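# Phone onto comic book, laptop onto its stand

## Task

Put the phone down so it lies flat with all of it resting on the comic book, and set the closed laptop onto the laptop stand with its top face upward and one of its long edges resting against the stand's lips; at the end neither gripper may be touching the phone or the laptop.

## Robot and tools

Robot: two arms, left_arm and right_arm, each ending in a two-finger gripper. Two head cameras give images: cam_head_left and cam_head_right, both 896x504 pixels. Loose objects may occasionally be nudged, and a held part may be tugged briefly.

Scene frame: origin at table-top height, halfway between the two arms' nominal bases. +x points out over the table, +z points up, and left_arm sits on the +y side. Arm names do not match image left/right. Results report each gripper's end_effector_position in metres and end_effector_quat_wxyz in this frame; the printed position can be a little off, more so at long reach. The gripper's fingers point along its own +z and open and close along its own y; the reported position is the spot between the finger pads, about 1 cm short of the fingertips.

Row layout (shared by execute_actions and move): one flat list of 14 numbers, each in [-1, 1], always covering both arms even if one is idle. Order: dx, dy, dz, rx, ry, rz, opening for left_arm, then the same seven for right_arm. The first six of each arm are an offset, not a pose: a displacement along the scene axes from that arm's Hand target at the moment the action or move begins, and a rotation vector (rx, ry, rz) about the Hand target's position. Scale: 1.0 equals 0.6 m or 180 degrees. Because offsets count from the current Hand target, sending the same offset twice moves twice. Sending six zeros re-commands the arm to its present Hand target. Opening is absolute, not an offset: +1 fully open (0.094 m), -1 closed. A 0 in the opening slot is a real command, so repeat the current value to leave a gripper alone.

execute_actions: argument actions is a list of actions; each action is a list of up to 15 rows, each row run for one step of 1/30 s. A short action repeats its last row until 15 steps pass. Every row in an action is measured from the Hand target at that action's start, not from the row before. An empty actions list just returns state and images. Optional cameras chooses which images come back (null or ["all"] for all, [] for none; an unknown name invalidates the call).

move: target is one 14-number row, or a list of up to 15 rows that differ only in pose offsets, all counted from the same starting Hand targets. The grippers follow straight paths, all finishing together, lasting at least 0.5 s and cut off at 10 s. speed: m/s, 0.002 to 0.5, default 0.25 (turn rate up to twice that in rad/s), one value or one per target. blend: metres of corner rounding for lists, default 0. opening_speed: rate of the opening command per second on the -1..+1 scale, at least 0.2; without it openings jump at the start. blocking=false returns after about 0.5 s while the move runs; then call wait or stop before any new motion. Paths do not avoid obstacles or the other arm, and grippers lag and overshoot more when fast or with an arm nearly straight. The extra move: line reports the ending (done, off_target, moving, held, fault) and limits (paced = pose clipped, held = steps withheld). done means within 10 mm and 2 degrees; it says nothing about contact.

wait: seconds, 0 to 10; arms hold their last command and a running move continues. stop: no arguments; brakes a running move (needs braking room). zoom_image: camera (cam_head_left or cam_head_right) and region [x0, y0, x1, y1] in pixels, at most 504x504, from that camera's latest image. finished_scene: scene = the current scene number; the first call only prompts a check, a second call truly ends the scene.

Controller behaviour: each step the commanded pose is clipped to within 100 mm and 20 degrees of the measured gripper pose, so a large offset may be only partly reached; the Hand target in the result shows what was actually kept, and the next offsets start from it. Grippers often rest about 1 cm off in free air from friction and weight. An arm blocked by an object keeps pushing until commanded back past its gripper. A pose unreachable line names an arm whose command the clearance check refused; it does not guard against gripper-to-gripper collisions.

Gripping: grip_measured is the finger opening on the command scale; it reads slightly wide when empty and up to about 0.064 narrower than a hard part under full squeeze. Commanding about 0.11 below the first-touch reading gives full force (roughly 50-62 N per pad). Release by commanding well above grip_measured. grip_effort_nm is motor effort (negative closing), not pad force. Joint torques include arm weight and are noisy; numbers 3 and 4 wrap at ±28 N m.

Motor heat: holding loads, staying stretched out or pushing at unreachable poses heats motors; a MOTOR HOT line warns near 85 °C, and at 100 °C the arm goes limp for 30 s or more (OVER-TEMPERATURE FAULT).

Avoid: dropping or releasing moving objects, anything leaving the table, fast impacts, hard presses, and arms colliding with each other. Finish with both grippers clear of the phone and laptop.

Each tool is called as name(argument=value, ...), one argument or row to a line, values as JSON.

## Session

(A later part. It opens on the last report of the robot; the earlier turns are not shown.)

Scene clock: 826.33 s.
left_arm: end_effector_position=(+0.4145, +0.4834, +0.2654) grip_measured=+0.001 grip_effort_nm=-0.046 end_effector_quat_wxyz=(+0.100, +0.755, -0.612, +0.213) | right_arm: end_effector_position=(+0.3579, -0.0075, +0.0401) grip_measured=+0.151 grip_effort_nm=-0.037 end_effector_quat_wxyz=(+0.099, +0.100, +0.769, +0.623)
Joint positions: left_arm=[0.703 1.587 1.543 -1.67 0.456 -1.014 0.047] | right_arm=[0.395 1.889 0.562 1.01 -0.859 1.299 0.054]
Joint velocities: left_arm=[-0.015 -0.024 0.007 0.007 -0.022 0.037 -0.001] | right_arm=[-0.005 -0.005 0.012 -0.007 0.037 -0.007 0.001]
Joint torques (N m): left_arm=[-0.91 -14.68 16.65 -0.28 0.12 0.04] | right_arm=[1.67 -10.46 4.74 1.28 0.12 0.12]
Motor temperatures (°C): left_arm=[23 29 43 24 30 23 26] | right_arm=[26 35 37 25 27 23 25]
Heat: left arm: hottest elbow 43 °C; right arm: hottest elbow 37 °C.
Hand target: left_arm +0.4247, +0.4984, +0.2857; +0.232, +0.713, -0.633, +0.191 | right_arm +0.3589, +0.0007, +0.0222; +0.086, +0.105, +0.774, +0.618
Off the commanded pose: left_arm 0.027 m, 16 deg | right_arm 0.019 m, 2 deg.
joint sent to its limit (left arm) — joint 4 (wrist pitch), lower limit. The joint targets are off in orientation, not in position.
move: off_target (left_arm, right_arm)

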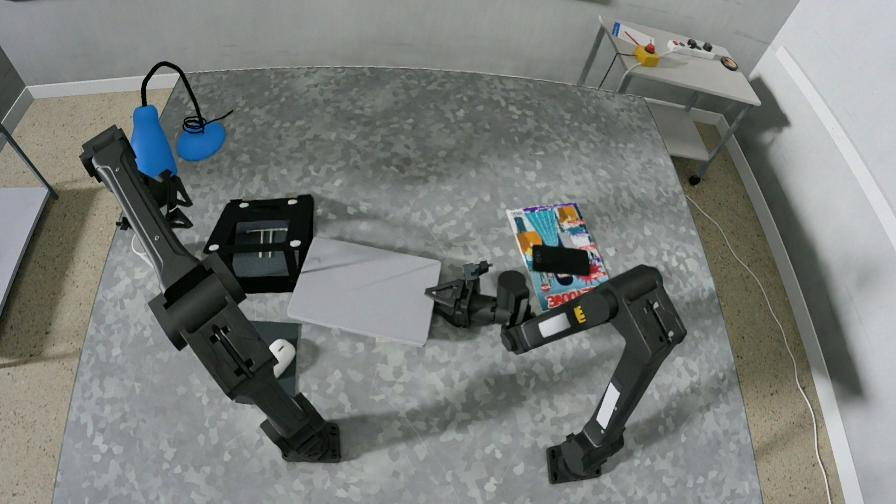

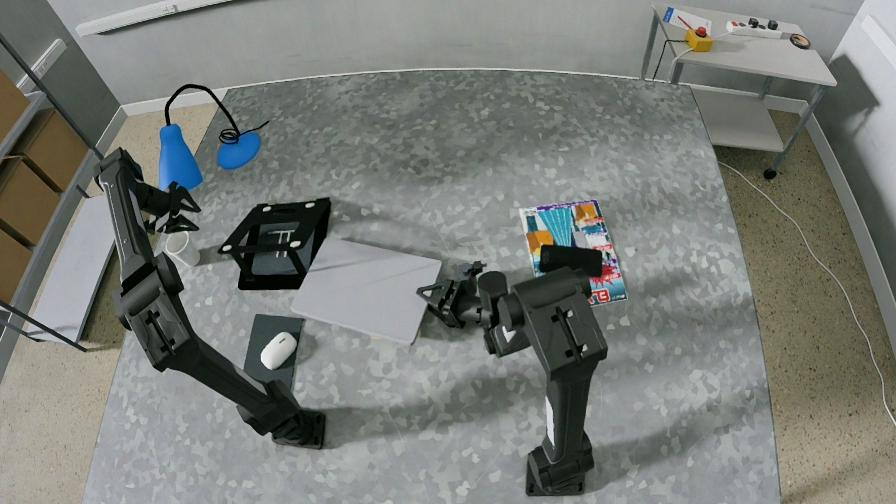

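move(
  target=[0,0,0,0,0,0,0,0.010,0.035,0.0,0,0,0,0.15],
  speed=0.08,
)

zoom_image(
  camera="cam_head_right",
  region=[340, 240, 480, 340],
)

zoom_image(
  camera="cam_head_left",
  region=[340, 240, 480, 340],
)

Scene clock: 830.23 s.
left_arm: end_effector_position=(+0.4145, +0.4834, +0.2654) grip_measured=+0.001 grip_effort_nm=-0.046 end_effector_quat_wxyz=(+0.100, +0.755, -0.612, +0.213) | right_arm: end_effector_position=(+0.3644, +0.0127, +0.0407) grip_measured=+0.151 grip_effort_nm=-0.042 end_effector_quat_wxyz=(+0.100, +0.100, +0.768, +0.625)
Joint positions: left_arm=[0.703 1.587 1.543 -1.67 0.456 -1.014 0.047] | right_arm=[0.437 1.907 0.6 1.01 -0.818 1.323 0.054]
Joint velocities: left_arm=[0.005 0.005 -0.017 -0.002 -0.007 0.007 -0.002] | right_arm=[-0.005 0.015 0.007 -0.007 -0.051 0.007 0]
Joint torques (N m): left_arm=[0.15 -14.74 16.57 -0.43 0.07 0.13] | right_arm=[1.67 -11.34 5.03 1.22 0.11 0.09]
Motor temperatures (°C): left_arm=[23 29 43 24 30 23 26] | right_arm=[26 35 37 25 27 23 25]
Heat: left arm: hottest elbow 43 °C; right arm: hottest elbow 37 °C.
Hand target: left_arm +0.4247, +0.4984, +0.2857; +0.232, +0.713, -0.633, +0.191 | right_arm +0.3652, +0.0215, +0.0219; +0.086, +0.105, +0.775, +0.618
Off the commanded pose: left_arm 0.027 m, 16 deg | right_arm 0.021 m, 2 deg.
joint sent to its limit (left arm) — joint 4 (wrist pitch), lower limit. The joint targets are off in orientation, not in position.
move: off_target (left_arm, right_arm)

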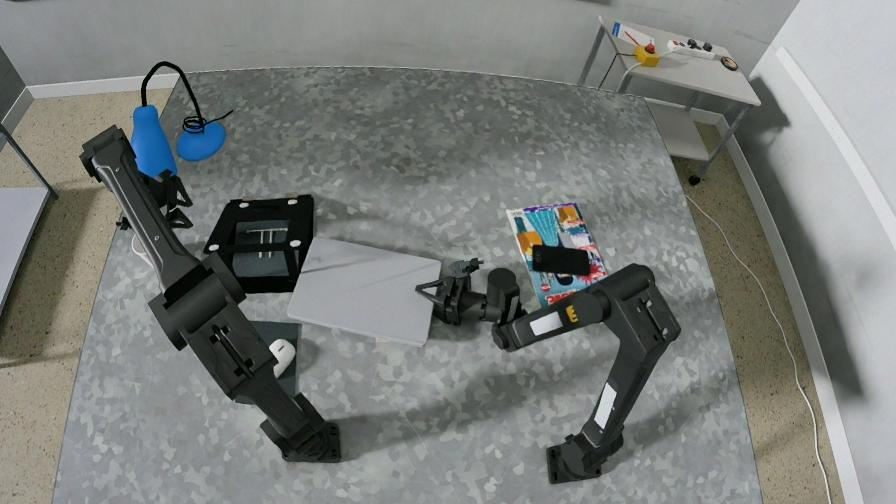

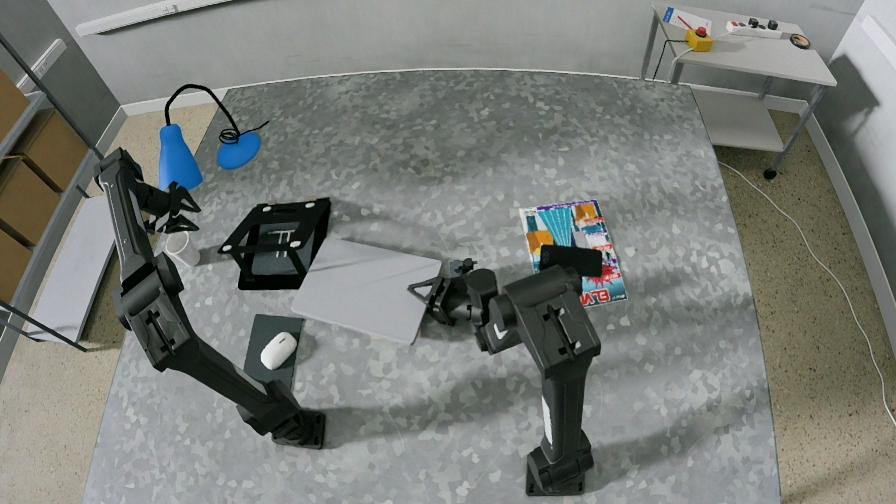

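Scaled by 3.600.

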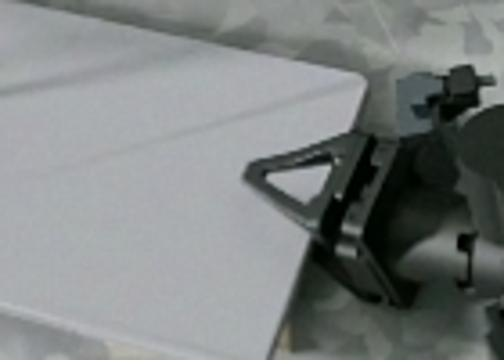

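Scaled by 3.600.

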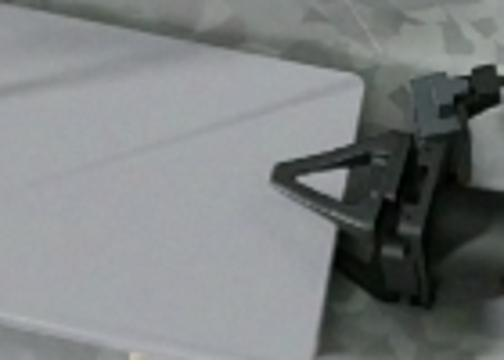

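move(
  target=[0,0,0,0,0,0,0,0,0,0.01,0,0,0,-1],
  speed=0.08,
  opening_speed=0.5,
)

zoom_image(
  camera="cam_head_right",
  region=[270, 220, 480, 370],
)

Scene clock: 834.27 s.
left_arm: end_effector_position=(+0.4145, +0.4834, +0.2654) grip_measured=+0.001 grip_effort_nm=-0.046 end_effector_quat_wxyz=(+0.100, +0.755, -0.612, +0.213) | right_arm: end_effector_position=(+0.3640, +0.0128, +0.0369) grip_measured=-0.608 grip_effort_nm=-1.038 end_effector_quat_wxyz=(+0.098, +0.104, +0.770, +0.621)
Joint positions: left_arm=[0.703 1.587 1.543 -1.67 0.456 -1.014 0.047] | right_arm=[0.439 1.912 0.6 1.004 -0.812 1.322 0.018]
Joint velocities: left_arm=[0.005 -0.005 -0.017 0.012 0.037 -0.037 0.001] | right_arm=[-0.005 0.005 -0.012 -0.007 -0.051 0.037 0.001]
Joint torques (N m): left_arm=[-1.38 -13.98 16.87 -0.4 0.07 0.11] | right_arm=[1.61 -13.22 5 0.8 -0.1 0.11]
Motor temperatures (°C): left_arm=[23 29 44 24 30 23 26] | right_arm=[26 35 37 25 27 23 25]
Heat: left arm: hottest elbow 44 °C; right arm: hottest elbow 37 °C.
Hand target: left_arm +0.4247, +0.4984, +0.2857; +0.232, +0.713, -0.633, +0.191 | right_arm +0.3653, +0.0216, +0.0279; +0.086, +0.105, +0.775, +0.618
Off the commanded pose: left_arm 0.027 m, 16 deg | right_arm 0.013 m, 1 deg.
joint sent to its limit (left arm) — joint 4 (wrist pitch), lower limit. The joint targets are off in orientation, not in position.
move: off_target (left_arm, right_arm)

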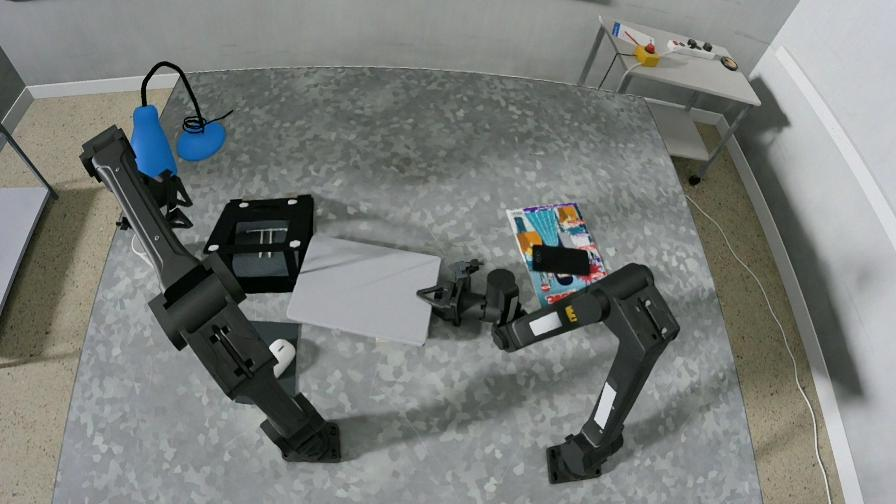

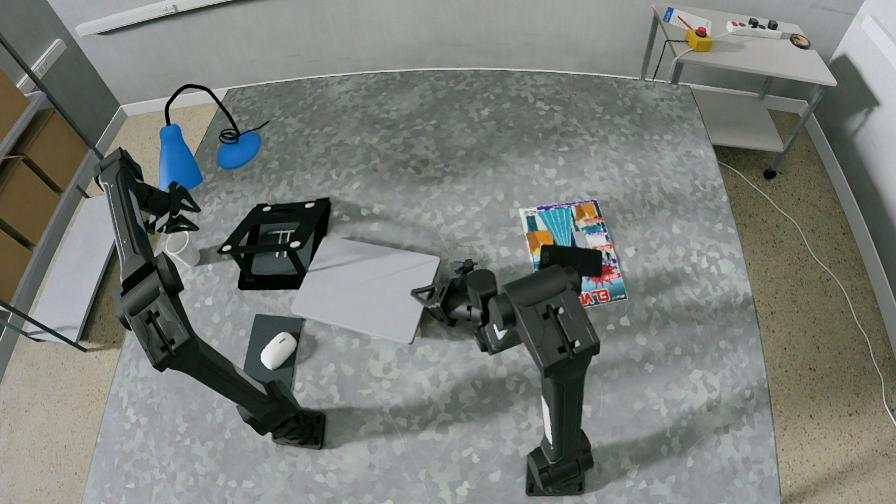

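Scaled by 2.400.

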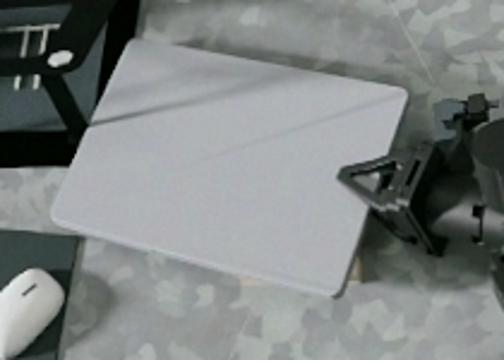

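move(
  target=[0,0,0,0,0,0,0,0.0,-0.01,0.17,-0.076,0.022,0,-1],
  speed=0.1,
)

zoom_image(
  camera="cam_head_right",
  region=[270, 220, 480, 370],
)

zoom_image(
  camera="cam_head_left",
  region=[270, 220, 480, 370],
)

Scene clock: 852.23 s.
left_arm: end_effector_position=(+0.4145, +0.4834, +0.2654) grip_measured=+0.001 grip_effort_nm=-0.046 end_effector_quat_wxyz=(+0.100, +0.755, -0.612, +0.213) | right_arm: end_effector_position=(+0.3605, +0.0063, +0.1088) grip_measured=-0.609 grip_effort_nm=-1.043 end_effector_quat_wxyz=(+0.073, +0.113, +0.849, +0.511)
Joint positions: left_arm=[0.703 1.587 1.543 -1.67 0.456 -1.014 0.047] | right_arm=[0.454 1.512 0.698 0.146 -0.717 1.084 0.018]
Joint velocities: left_arm=[-0.005 -0.005 0.007 0.007 -0.037 -0.037 0.001] | right_arm=[0.005 0.005 -0.017 -0.007 -0.022 -0.051 -0.001]
Joint torques (N m): left_arm=[-1.44 -13.86 16.64 -0.39 0.06 0.13] | right_arm=[1.26 -14.97 9.78 -0.03 -0.28 0.36]
Motor temperatures (°C): left_arm=[23 29 44 24 30 23 26] | right_arm=[26 34 36 25 26 23 26]
Heat: left arm: hottest elbow 44 °C; right arm: hottest elbow 36 °C.
Hand target: left_arm +0.4247, +0.4984, +0.2857; +0.232, +0.713, -0.633, +0.191 | right_arm +0.3681, +0.0167, +0.1299; +0.070, +0.116, +0.844, +0.518
Off the commanded pose: left_arm 0.027 m, 16 deg | right_arm 0.024 m, 1 deg.
joint sent to its limit (left arm) — joint 4 (wrist pitch), lower limit. The joint targets are off in orientation, not in position.
move: off_target (left_arm, right_arm)

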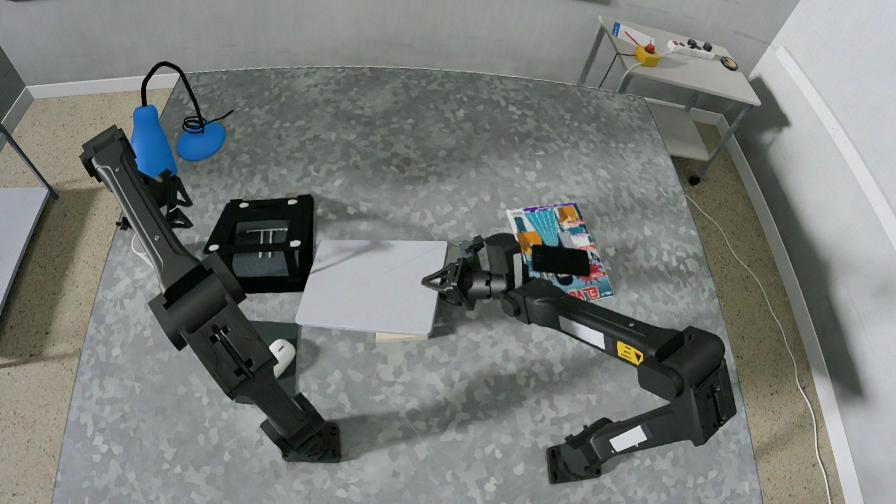

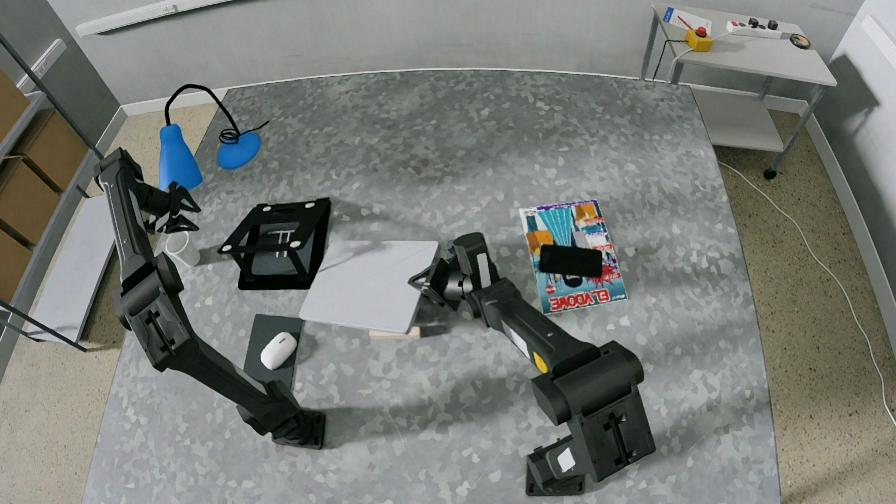

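Scaled by 2.400.

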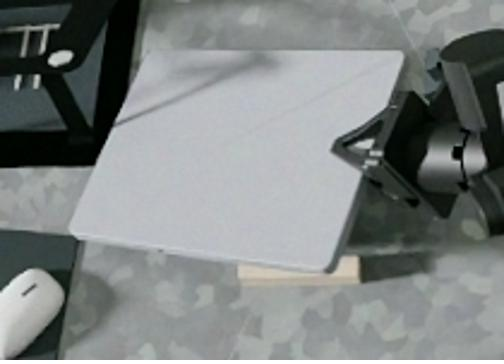

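Scaled by 2.400.

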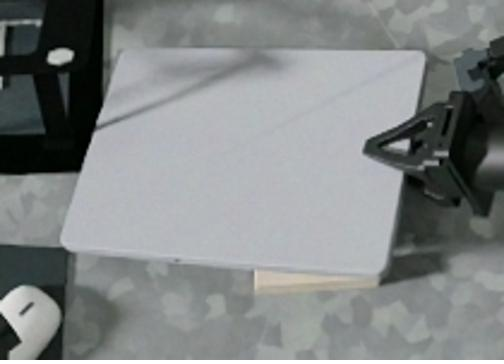

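move(
  target=[
    [0,0,0,0,0,0,0,0.0865,-0.111,0.0335,-0.019,0.0025,0.045,-1],
    [0,0,0,0,0,0,0,0.178,-0.211,0.067,-0.038,0.005,0.089,-1],
  ],
  speed=0.1,
  blend=0.02,
)

zoom_image(
  camera="cam_head_right",
  region=[290, 200, 500, 350],
)

zoom_image(
  camera="cam_head_left",
  region=[290, 200, 500, 350],
)

Scene clock: 862.60 s.
left_arm: end_effector_position=(+0.4145, +0.4834, +0.2654) grip_measured=+0.001 grip_effort_nm=-0.051 end_effector_quat_wxyz=(+0.100, +0.755, -0.612, +0.213) | right_arm: end_effector_position=(+0.4442, -0.1013, +0.1460) grip_measured=-0.629 grip_effort_nm=-1.038 end_effector_quat_wxyz=(-0.013, -0.027, +0.879, +0.476)
Joint positions: left_arm=[0.703 1.587 1.543 -1.67 0.456 -1.014 0.047] | right_arm=[0.133 1.709 1.21 -0.949 -0.988 0.143 0.017]
Joint velocities: left_arm=[0.005 0.005 -0.002 -0.007 0.051 -0.051 0] | right_arm=[-0.005 0.005 0.012 0.007 0.007 -0.037 0.001]
Joint torques (N m): left_arm=[-0.73 -14.21 16.61 -0.5 0.1 0.11] | right_arm=[-1.44 -17.49 13.22 -0.42 -0.29 0.61]
Motor temperatures (°C): left_arm=[23 29 44 24 30 23 26] | right_arm=[26 35 39 25 26 23 26]
Heat: left arm: hottest elbow 44 °C; right arm: hottest elbow 39 °C.
Hand target: left_arm +0.4247, +0.4984, +0.2857; +0.232, +0.713, -0.633, +0.191 | right_arm +0.4756, -0.1115, +0.1694; +0.000, +0.000, +0.880, +0.475
Off the commanded pose: left_arm 0.027 m, 16 deg | right_arm 0.040 m, 3 deg.
joint sent to its limit (left arm) — joint 4 (wrist pitch), lower limit. The joint targets are off in orientation, not in position.
move: off_target (left_arm, right_arm)

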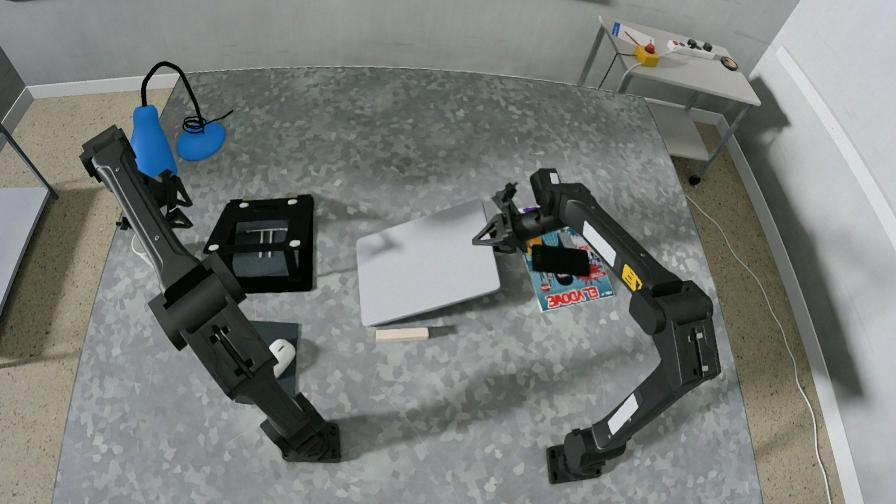

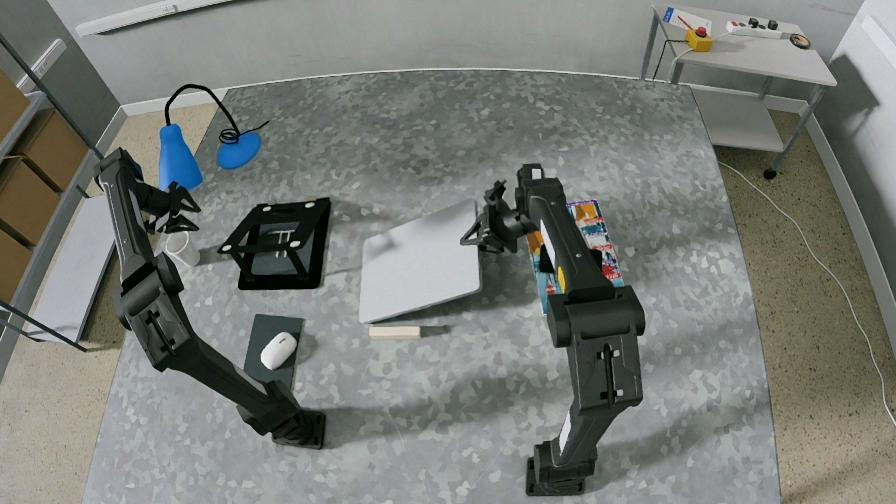

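Scaled by 2.400.

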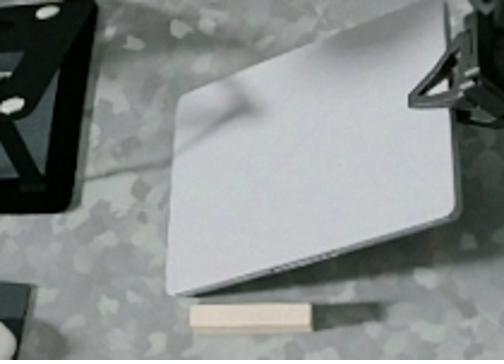

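Scaled by 2.400.

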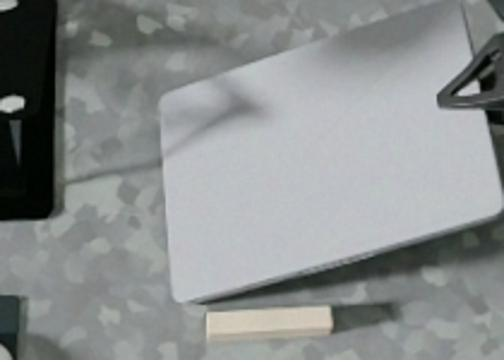

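move(
  target=[0,0,0,0,0,0,0,0.141,-0.033,0.01,0,0,0,-1],
  speed=0.1,
)

zoom_image(
  camera="cam_head_right",
  region=[310, 180, 520, 330],
)

zoom_image(
  camera="cam_head_left",
  region=[310, 180, 520, 330],
)

Scene clock: 889.03 s.
left_arm: end_effector_position=(+0.4145, +0.4834, +0.2654) grip_measured=+0.001 grip_effort_nm=-0.042 end_effector_quat_wxyz=(+0.100, +0.755, -0.612, +0.213) | right_arm: end_effector_position=(+0.5254, -0.1192, +0.1468) grip_measured=-0.629 grip_effort_nm=-1.038 end_effector_quat_wxyz=(-0.017, -0.029, +0.878, +0.477)
Joint positions: left_arm=[0.703 1.587 1.543 -1.67 0.456 -1.014 0.047] | right_arm=[0.081 1.913 1.509 -1.14 -0.995 0.034 0.017]
Joint velocities: left_arm=[-0.015 -0.005 0.007 -0.002 0.037 0.051 0] | right_arm=[-0.005 -0.015 -0.002 -0.007 -0.037 -0.037 0]
Joint torques (N m): left_arm=[-0.73 -14.56 16.58 -0.49 0.03 0.1] | right_arm=[-1.32 -21.01 14.34 -0.29 -0.29 0.78]
Motor temperatures (°C): left_arm=[23 29 44 24 29 23 26] | right_arm=[26 36 41 25 26 24 27]
Heat: left arm: hottest elbow 44 °C; right arm: hottest elbow 41 °C.
Hand target: left_arm +0.4247, +0.4984, +0.2857; +0.232, +0.713, -0.633, +0.191 | right_arm +0.5603, -0.1319, +0.1741; +0.000, +0.000, +0.880, +0.475
Off the commanded pose: left_arm 0.027 m, 16 deg | right_arm 0.047 m, 4 deg.
joint sent to its limit (left arm) — joint 4 (wrist pitch), lower limit. The joint targets are off in orientation, not in position.
move: off_target (left_arm, right_arm)

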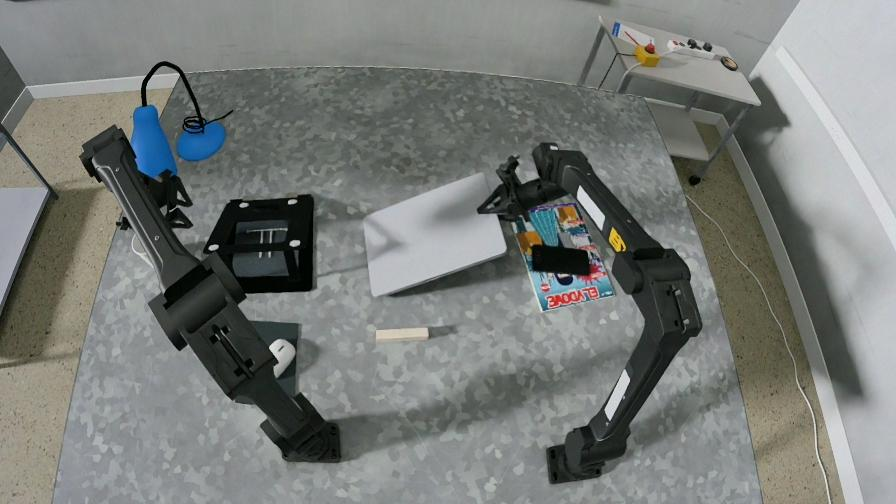

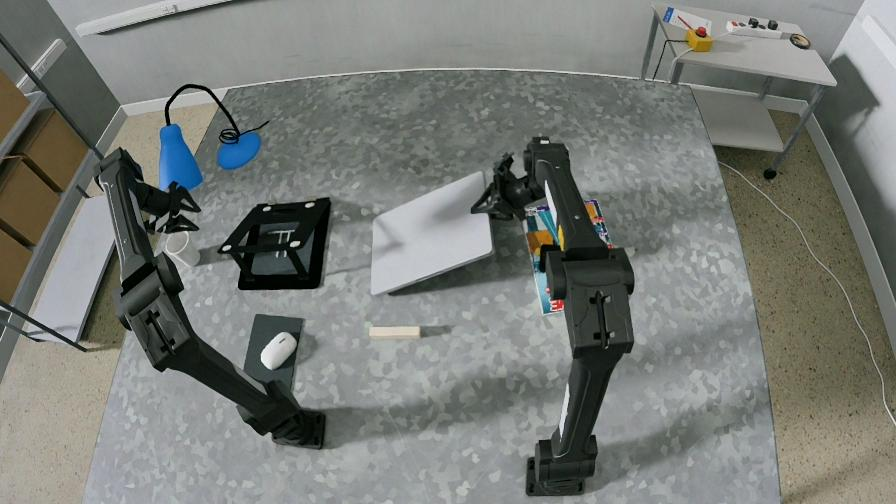

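Scaled by 2.400.

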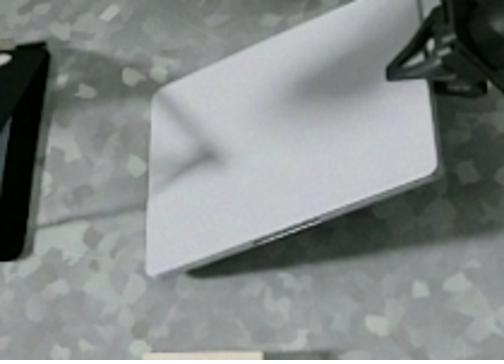

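Scaled by 2.400.

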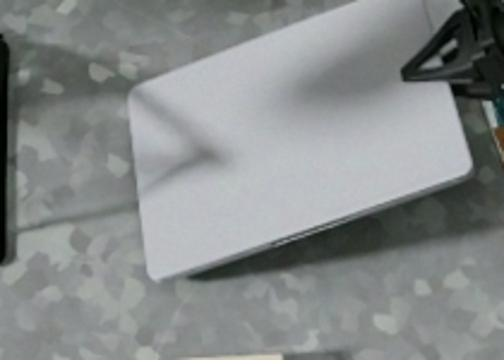

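move(
  target=[-0.108,-0.333,0.125,-0.306,0.230,0.806,0.2,0,0,0,0,0,0,-1],
  speed=0.3,
)

Scene clock: 910.47 s.
left_arm: end_effector_position=(+0.3598, +0.3070, +0.3592) grip_measured=+0.198 grip_effort_nm=0.129 end_effector_quat_wxyz=(+0.517, +0.711, -0.007, +0.476) | right_arm: end_effector_position=(+0.5250, -0.1192, +0.1464) grip_measured=-0.629 grip_effort_nm=-1.043 end_effector_quat_wxyz=(-0.018, -0.030, +0.878, +0.477)
Joint positions: left_arm=[0.709 1.158 0.967 -1.669 1.558 -2.099 0.056] | right_arm=[0.081 1.914 1.509 -1.142 -0.995 0.03 0.017]
Joint velocities: left_arm=[-0.005 0.005 -0.002 0.002 -0.022 -0.051 -0.001] | right_arm=[-0.015 -0.015 -0.007 -0.012 -0.066 -0.066 0.001]
Joint torques (N m): left_arm=[-1.9 -9.41 8.77 -0.68 0.66 -0.12] | right_arm=[-1.32 -20.78 14.41 -0.31 -0.31 0.81]
Motor temperatures (°C): left_arm=[23 29 44 24 29 23 26] | right_arm=[26 36 45 25 26 24 27]
Heat: left arm: hottest elbow 44 °C; right arm: hottest elbow 45 °C.
Hand target: left_arm +0.3569, +0.2976, +0.3610; +0.483, +0.736, +0.160, +0.448 | right_arm +0.5602, -0.1319, +0.1739; +0.000, +0.000, +0.880, +0.475
Off the commanded pose: left_arm 0.009 m, 86 deg; orientation clipped | right_arm 0.047 m, 4 deg.
joint sent to its limit (left arm) — joint 4 (wrist pitch), lower limit; joint 5 (wrist yaw), upper limit; joint 6 (wrist roll), lower limit. The joint targets are off in orientation, not in position.
move: off_target (left_arm, right_arm); limits=paced

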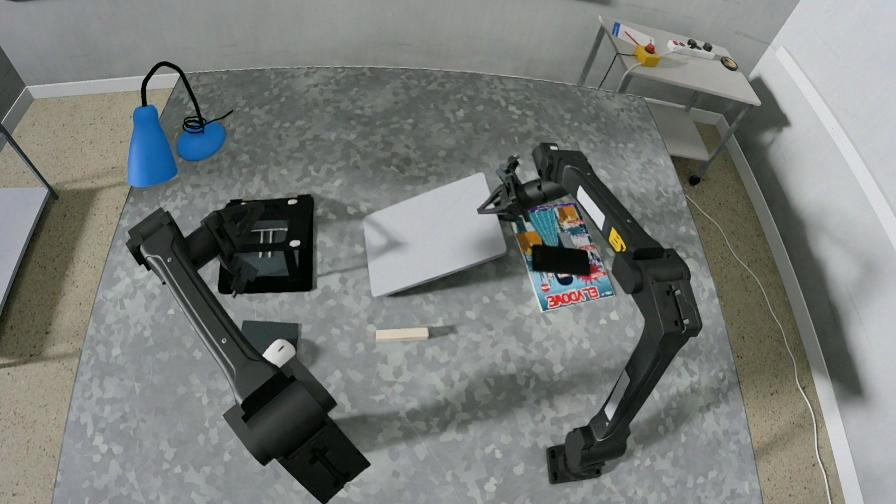

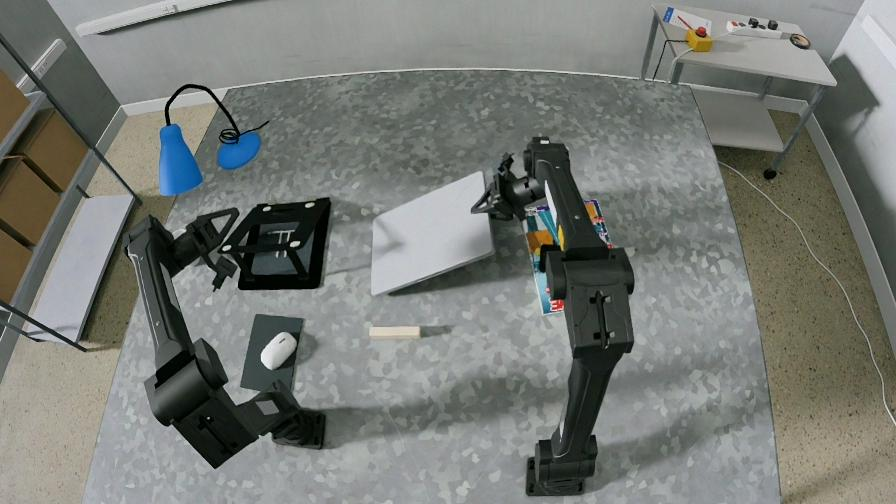

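move(
  target=[
    [0.07,0.1,0,0.3567,-0.12,-0.4326,0.2,0,0,0,0,0,0,-1],
    [0.07,-0.08,-0.07,0.695,-0.146,-0.272,0.2,0,0,0,0,0,0,-1],
  ],
  speed=0.4,
)

Scene clock: 941.33 s.
left_arm: end_effector_position=(+0.4006, +0.2563, +0.3206) grip_measured=+0.198 grip_effort_nm=0.110 end_effector_quat_wxyz=(-0.272, +0.662, -0.645, +0.267) | right_arm: end_effector_position=(+0.5250, -0.1192, +0.1464) grip_measured=-0.629 grip_effort_nm=-1.043 end_effector_quat_wxyz=(-0.017, -0.031, +0.878, +0.477)
Joint positions: left_arm=[0.018 0.827 0.932 -0.895 0.017 -1.558 0.056] | right_arm=[0.081 1.914 1.509 -1.142 -0.995 0.029 0.017]
Joint velocities: left_arm=[-0.015 0.005 -0.007 0.002 -0.037 0.022 -0.001] | right_arm=[-0.015 -0.015 -0.007 -0.002 -0.037 -0.051 -0.001]
Joint torques (N m): left_arm=[-2.37 -6.01 10.67 2.3 -0.15 0] | right_arm=[-1.44 -20.84 14.39 -0.29 -0.3 0.82]
Motor temperatures (°C): left_arm=[23 29 41 24 29 23 26] | right_arm=[26 36 48 25 26 24 28]
Heat: left arm: hottest elbow 41 °C; right arm: hottest elbow 48 °C.
Hand target: left_arm +0.4011, +0.2514, +0.3221; -0.277, +0.658, -0.644, +0.275 | right_arm +0.5603, -0.1319, +0.1739; +0.000, +0.000, +0.880, +0.475
Off the commanded pose: left_arm 0.007 m, 1 deg | right_arm 0.046 m, 4 deg.
move: off_target (right_arm); limits=paced

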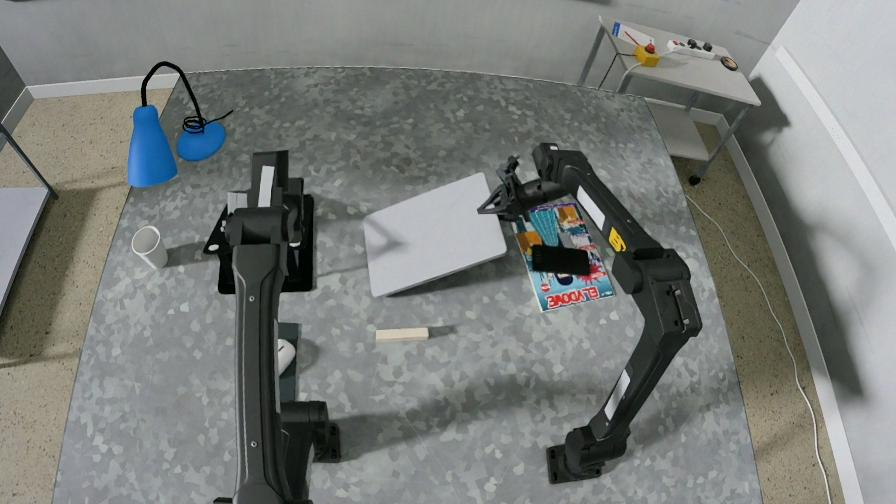

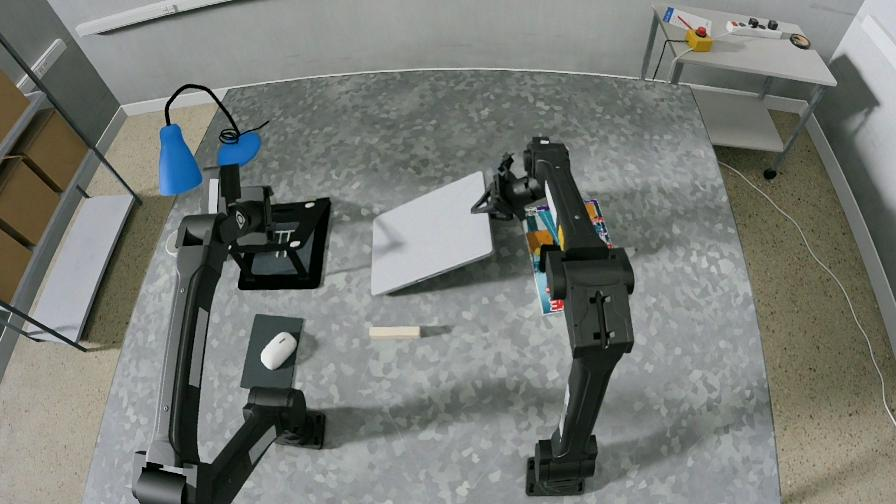

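move(
  target=[-0.158,-0.444,-0.17,-0.1143,-0.206,0.071,0.3,0,0,0,0,0,0,-1],
  speed=0.3,
)

Scene clock: 950.33 s.
left_arm: end_effector_position=(+0.3000, +0.0007, +0.2100) grip_measured=+0.298 grip_effort_nm=0.129 end_effector_quat_wxyz=(-0.403, +0.607, -0.398, +0.557) | right_arm: end_effector_position=(+0.5250, -0.1192, +0.1464) grip_measured=-0.629 grip_effort_nm=-1.043 end_effector_quat_wxyz=(-0.017, -0.031, +0.878, +0.477)
Joint positions: left_arm=[-1.231 1.138 0.352 0.613 -1.244 -2.099 0.061] | right_arm=[0.081 1.914 1.509 -1.142 -0.995 0.028 0.017]
Joint velocities: left_arm=[-0.015 -0.005 -0.007 -0.022 -0.007 0.051 -0.001] | right_arm=[-0.015 -0.015 -0.017 0.012 0.007 0.066 -0.002]
Joint torques (N m): left_arm=[-2.84 -5.66 11.08 2.18 -0.29 0] | right_arm=[-1.32 -20.84 14.42 -0.27 -0.31 0.83]
Motor temperatures (°C): left_arm=[23 29 41 24 29 23 26] | right_arm=[26 36 49 25 25 24 28]
Heat: left arm: hottest elbow 41 °C; right arm: hottest elbow 49 °C.
Hand target: left_arm +0.2996, -0.0119, +0.2203; -0.368, +0.643, -0.388, +0.549 | right_arm +0.5603, -0.1319, +0.1739; +0.000, +0.000, +0.880, +0.475
Off the commanded pose: left_arm 0.020 m, 5 deg | right_arm 0.046 m, 4 deg.
joint sent to its limit (left arm) — joint 6 (wrist roll), lower limit. The joint targets are off in position and orientation.
move: off_target (left_arm, right_arm)

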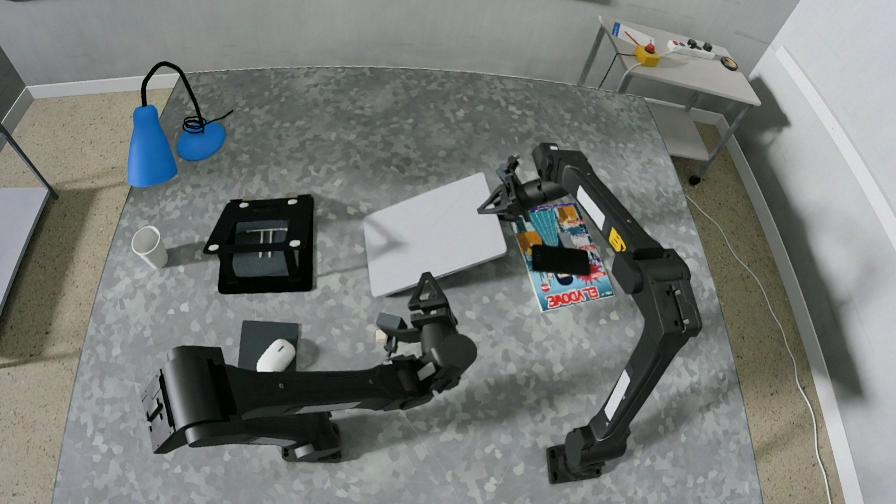

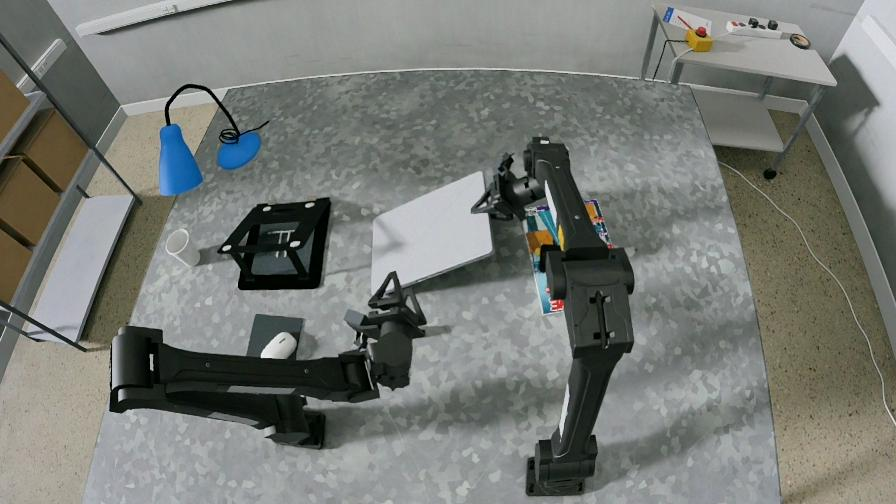

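move(
  target=[
    [-0.03,0.0,0,0.495,0.0235,-0.064,0.3,0,0,0,0,0,0,-1],
    [-0.06,0.0,0,0.985,0.046,-0.127,0.3,0,0,0,0,0,0,-1],
  ],
  speed=0.4,
)

Scene clock: 963.20 s.
left_arm: end_effector_position=(+0.2658, -0.0042, +0.2085) grip_measured=+0.298 grip_effort_nm=0.110 end_effector_quat_wxyz=(+0.539, +0.390, +0.643, +0.378) | right_arm: end_effector_position=(+0.5250, -0.1192, +0.1464) grip_measured=-0.629 grip_effort_nm=-1.043 end_effector_quat_wxyz=(-0.017, -0.031, +0.878, +0.477)
Joint positions: left_arm=[-1.358 1.049 0.447 -0.053 -1.351 0.514 0.061] | right_arm=[0.081 1.914 1.509 -1.142 -0.995 0.028 0.017]
Joint velocities: left_arm=[-0.005 -0.005 0.007 0.002 -0.037 -0.022 -0.001] | right_arm=[0.015 0.005 0.007 -0.017 0.022 -0.051 0]
Joint torques (N m): left_arm=[-2.67 -7.47 11.25 2.06 -0.27 0.02] | right_arm=[-1.32 -21.01 14.39 -0.28 -0.31 0.83]
Motor temperatures (°C): left_arm=[23 28 42 24 29 23 26] | right_arm=[26 36 50 25 25 24 28]
Heat: left arm: hottest elbow 42 °C; right arm: hottest elbow 50 °C.
Hand target: left_arm +0.2640, -0.0124, +0.2206; +0.553, +0.382, +0.645, +0.363 | right_arm +0.5603, -0.1319, +0.1739; +0.000, +0.000, +0.880, +0.475
Off the commanded pose: left_arm 0.014 m, 3 deg | right_arm 0.046 m, 4 deg.
move: off_target (left_arm, right_arm)

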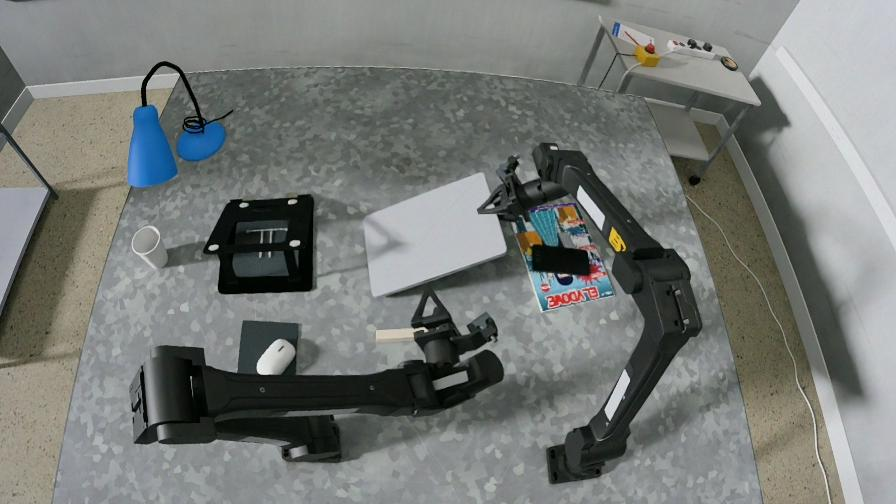

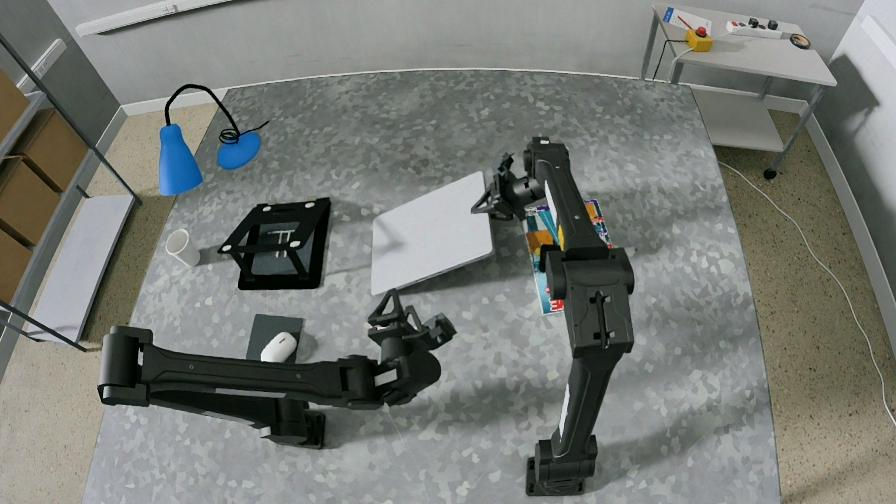

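move(
  target=[0,0.05,-0.235,0,0,0,0.3,0,0,0,0,0,0,-1],
  speed=0.2,
)

zoom_image(
  camera="cam_head_right",
  region=[330, 220, 470, 360],
)

zoom_image(
  camera="cam_head_left",
  region=[340, 220, 480, 360],
)

Scene clock: 969.10 s.
left_arm: end_effector_position=(+0.2606, +0.0155, +0.0850) grip_measured=+0.298 grip_effort_nm=0.115 end_effector_quat_wxyz=(+0.556, +0.382, +0.646, +0.357) | right_arm: end_effector_position=(+0.5250, -0.1192, +0.1464) grip_measured=-0.629 grip_effort_nm=-1.038 end_effector_quat_wxyz=(-0.017, -0.031, +0.878, +0.477)
Joint positions: left_arm=[-1.355 1.518 0.233 0.731 -1.328 0.565 0.061] | right_arm=[0.081 1.914 1.509 -1.142 -0.995 0.028 0.017]
Joint velocities: left_arm=[0.005 -0.005 -0.012 -0.012 -0.095 0.066 0] | right_arm=[0.005 0.005 -0.017 -0.002 -0.037 -0.066 0]
Joint torques (N m): left_arm=[-0.97 -7.18 3.58 2.18 -0.24 0.03] | right_arm=[-1.38 -20.89 14.41 -0.28 -0.3 0.83]
Motor temperatures (°C): left_arm=[23 28 41 24 29 23 26] | right_arm=[26 36 51 25 25 24 28]
Heat: left arm: hottest elbow 41 °C; right arm: hottest elbow 51 °C.
Hand target: left_arm +0.2631, +0.0212, +0.0816; +0.553, +0.382, +0.645, +0.363 | right_arm +0.5603, -0.1319, +0.1739; +0.000, +0.000, +0.880, +0.475
Off the commanded pose: left_arm 0.007 m, 1 deg | right_arm 0.046 m, 4 deg.
move: off_target (right_arm)

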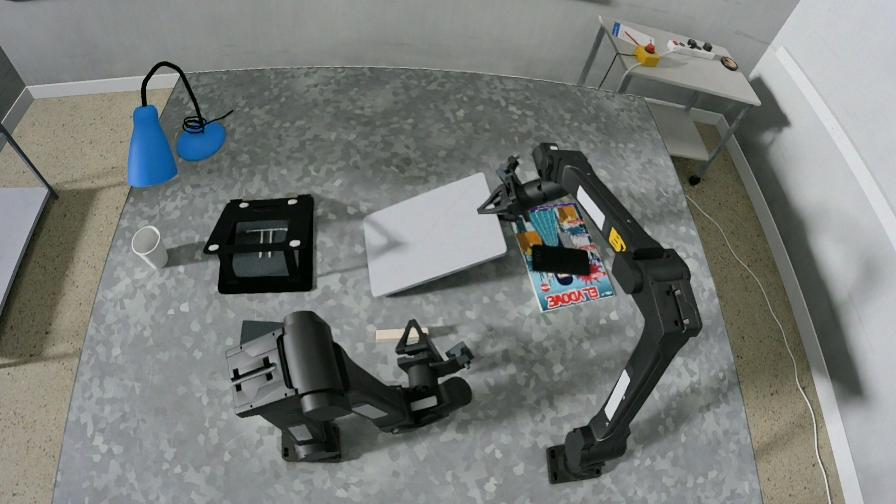

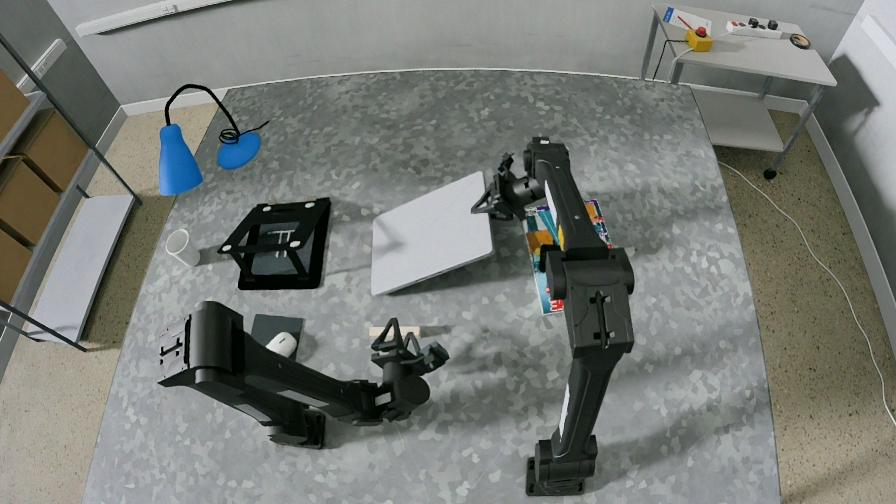

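Scaled by 3.600.

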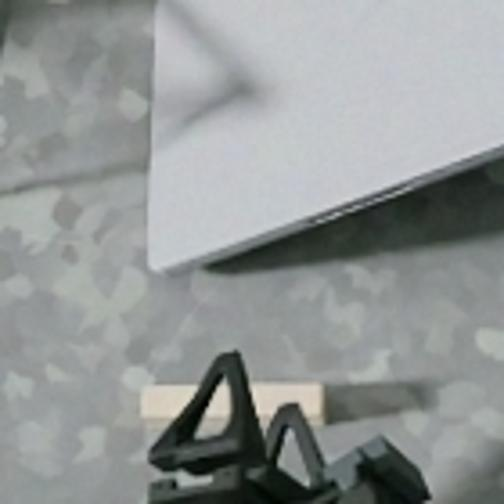

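Scaled by 3.600.

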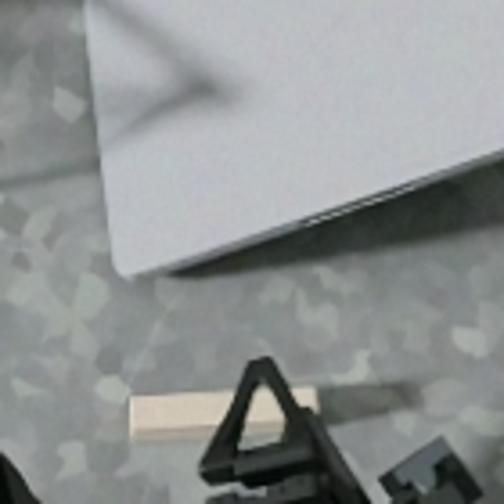

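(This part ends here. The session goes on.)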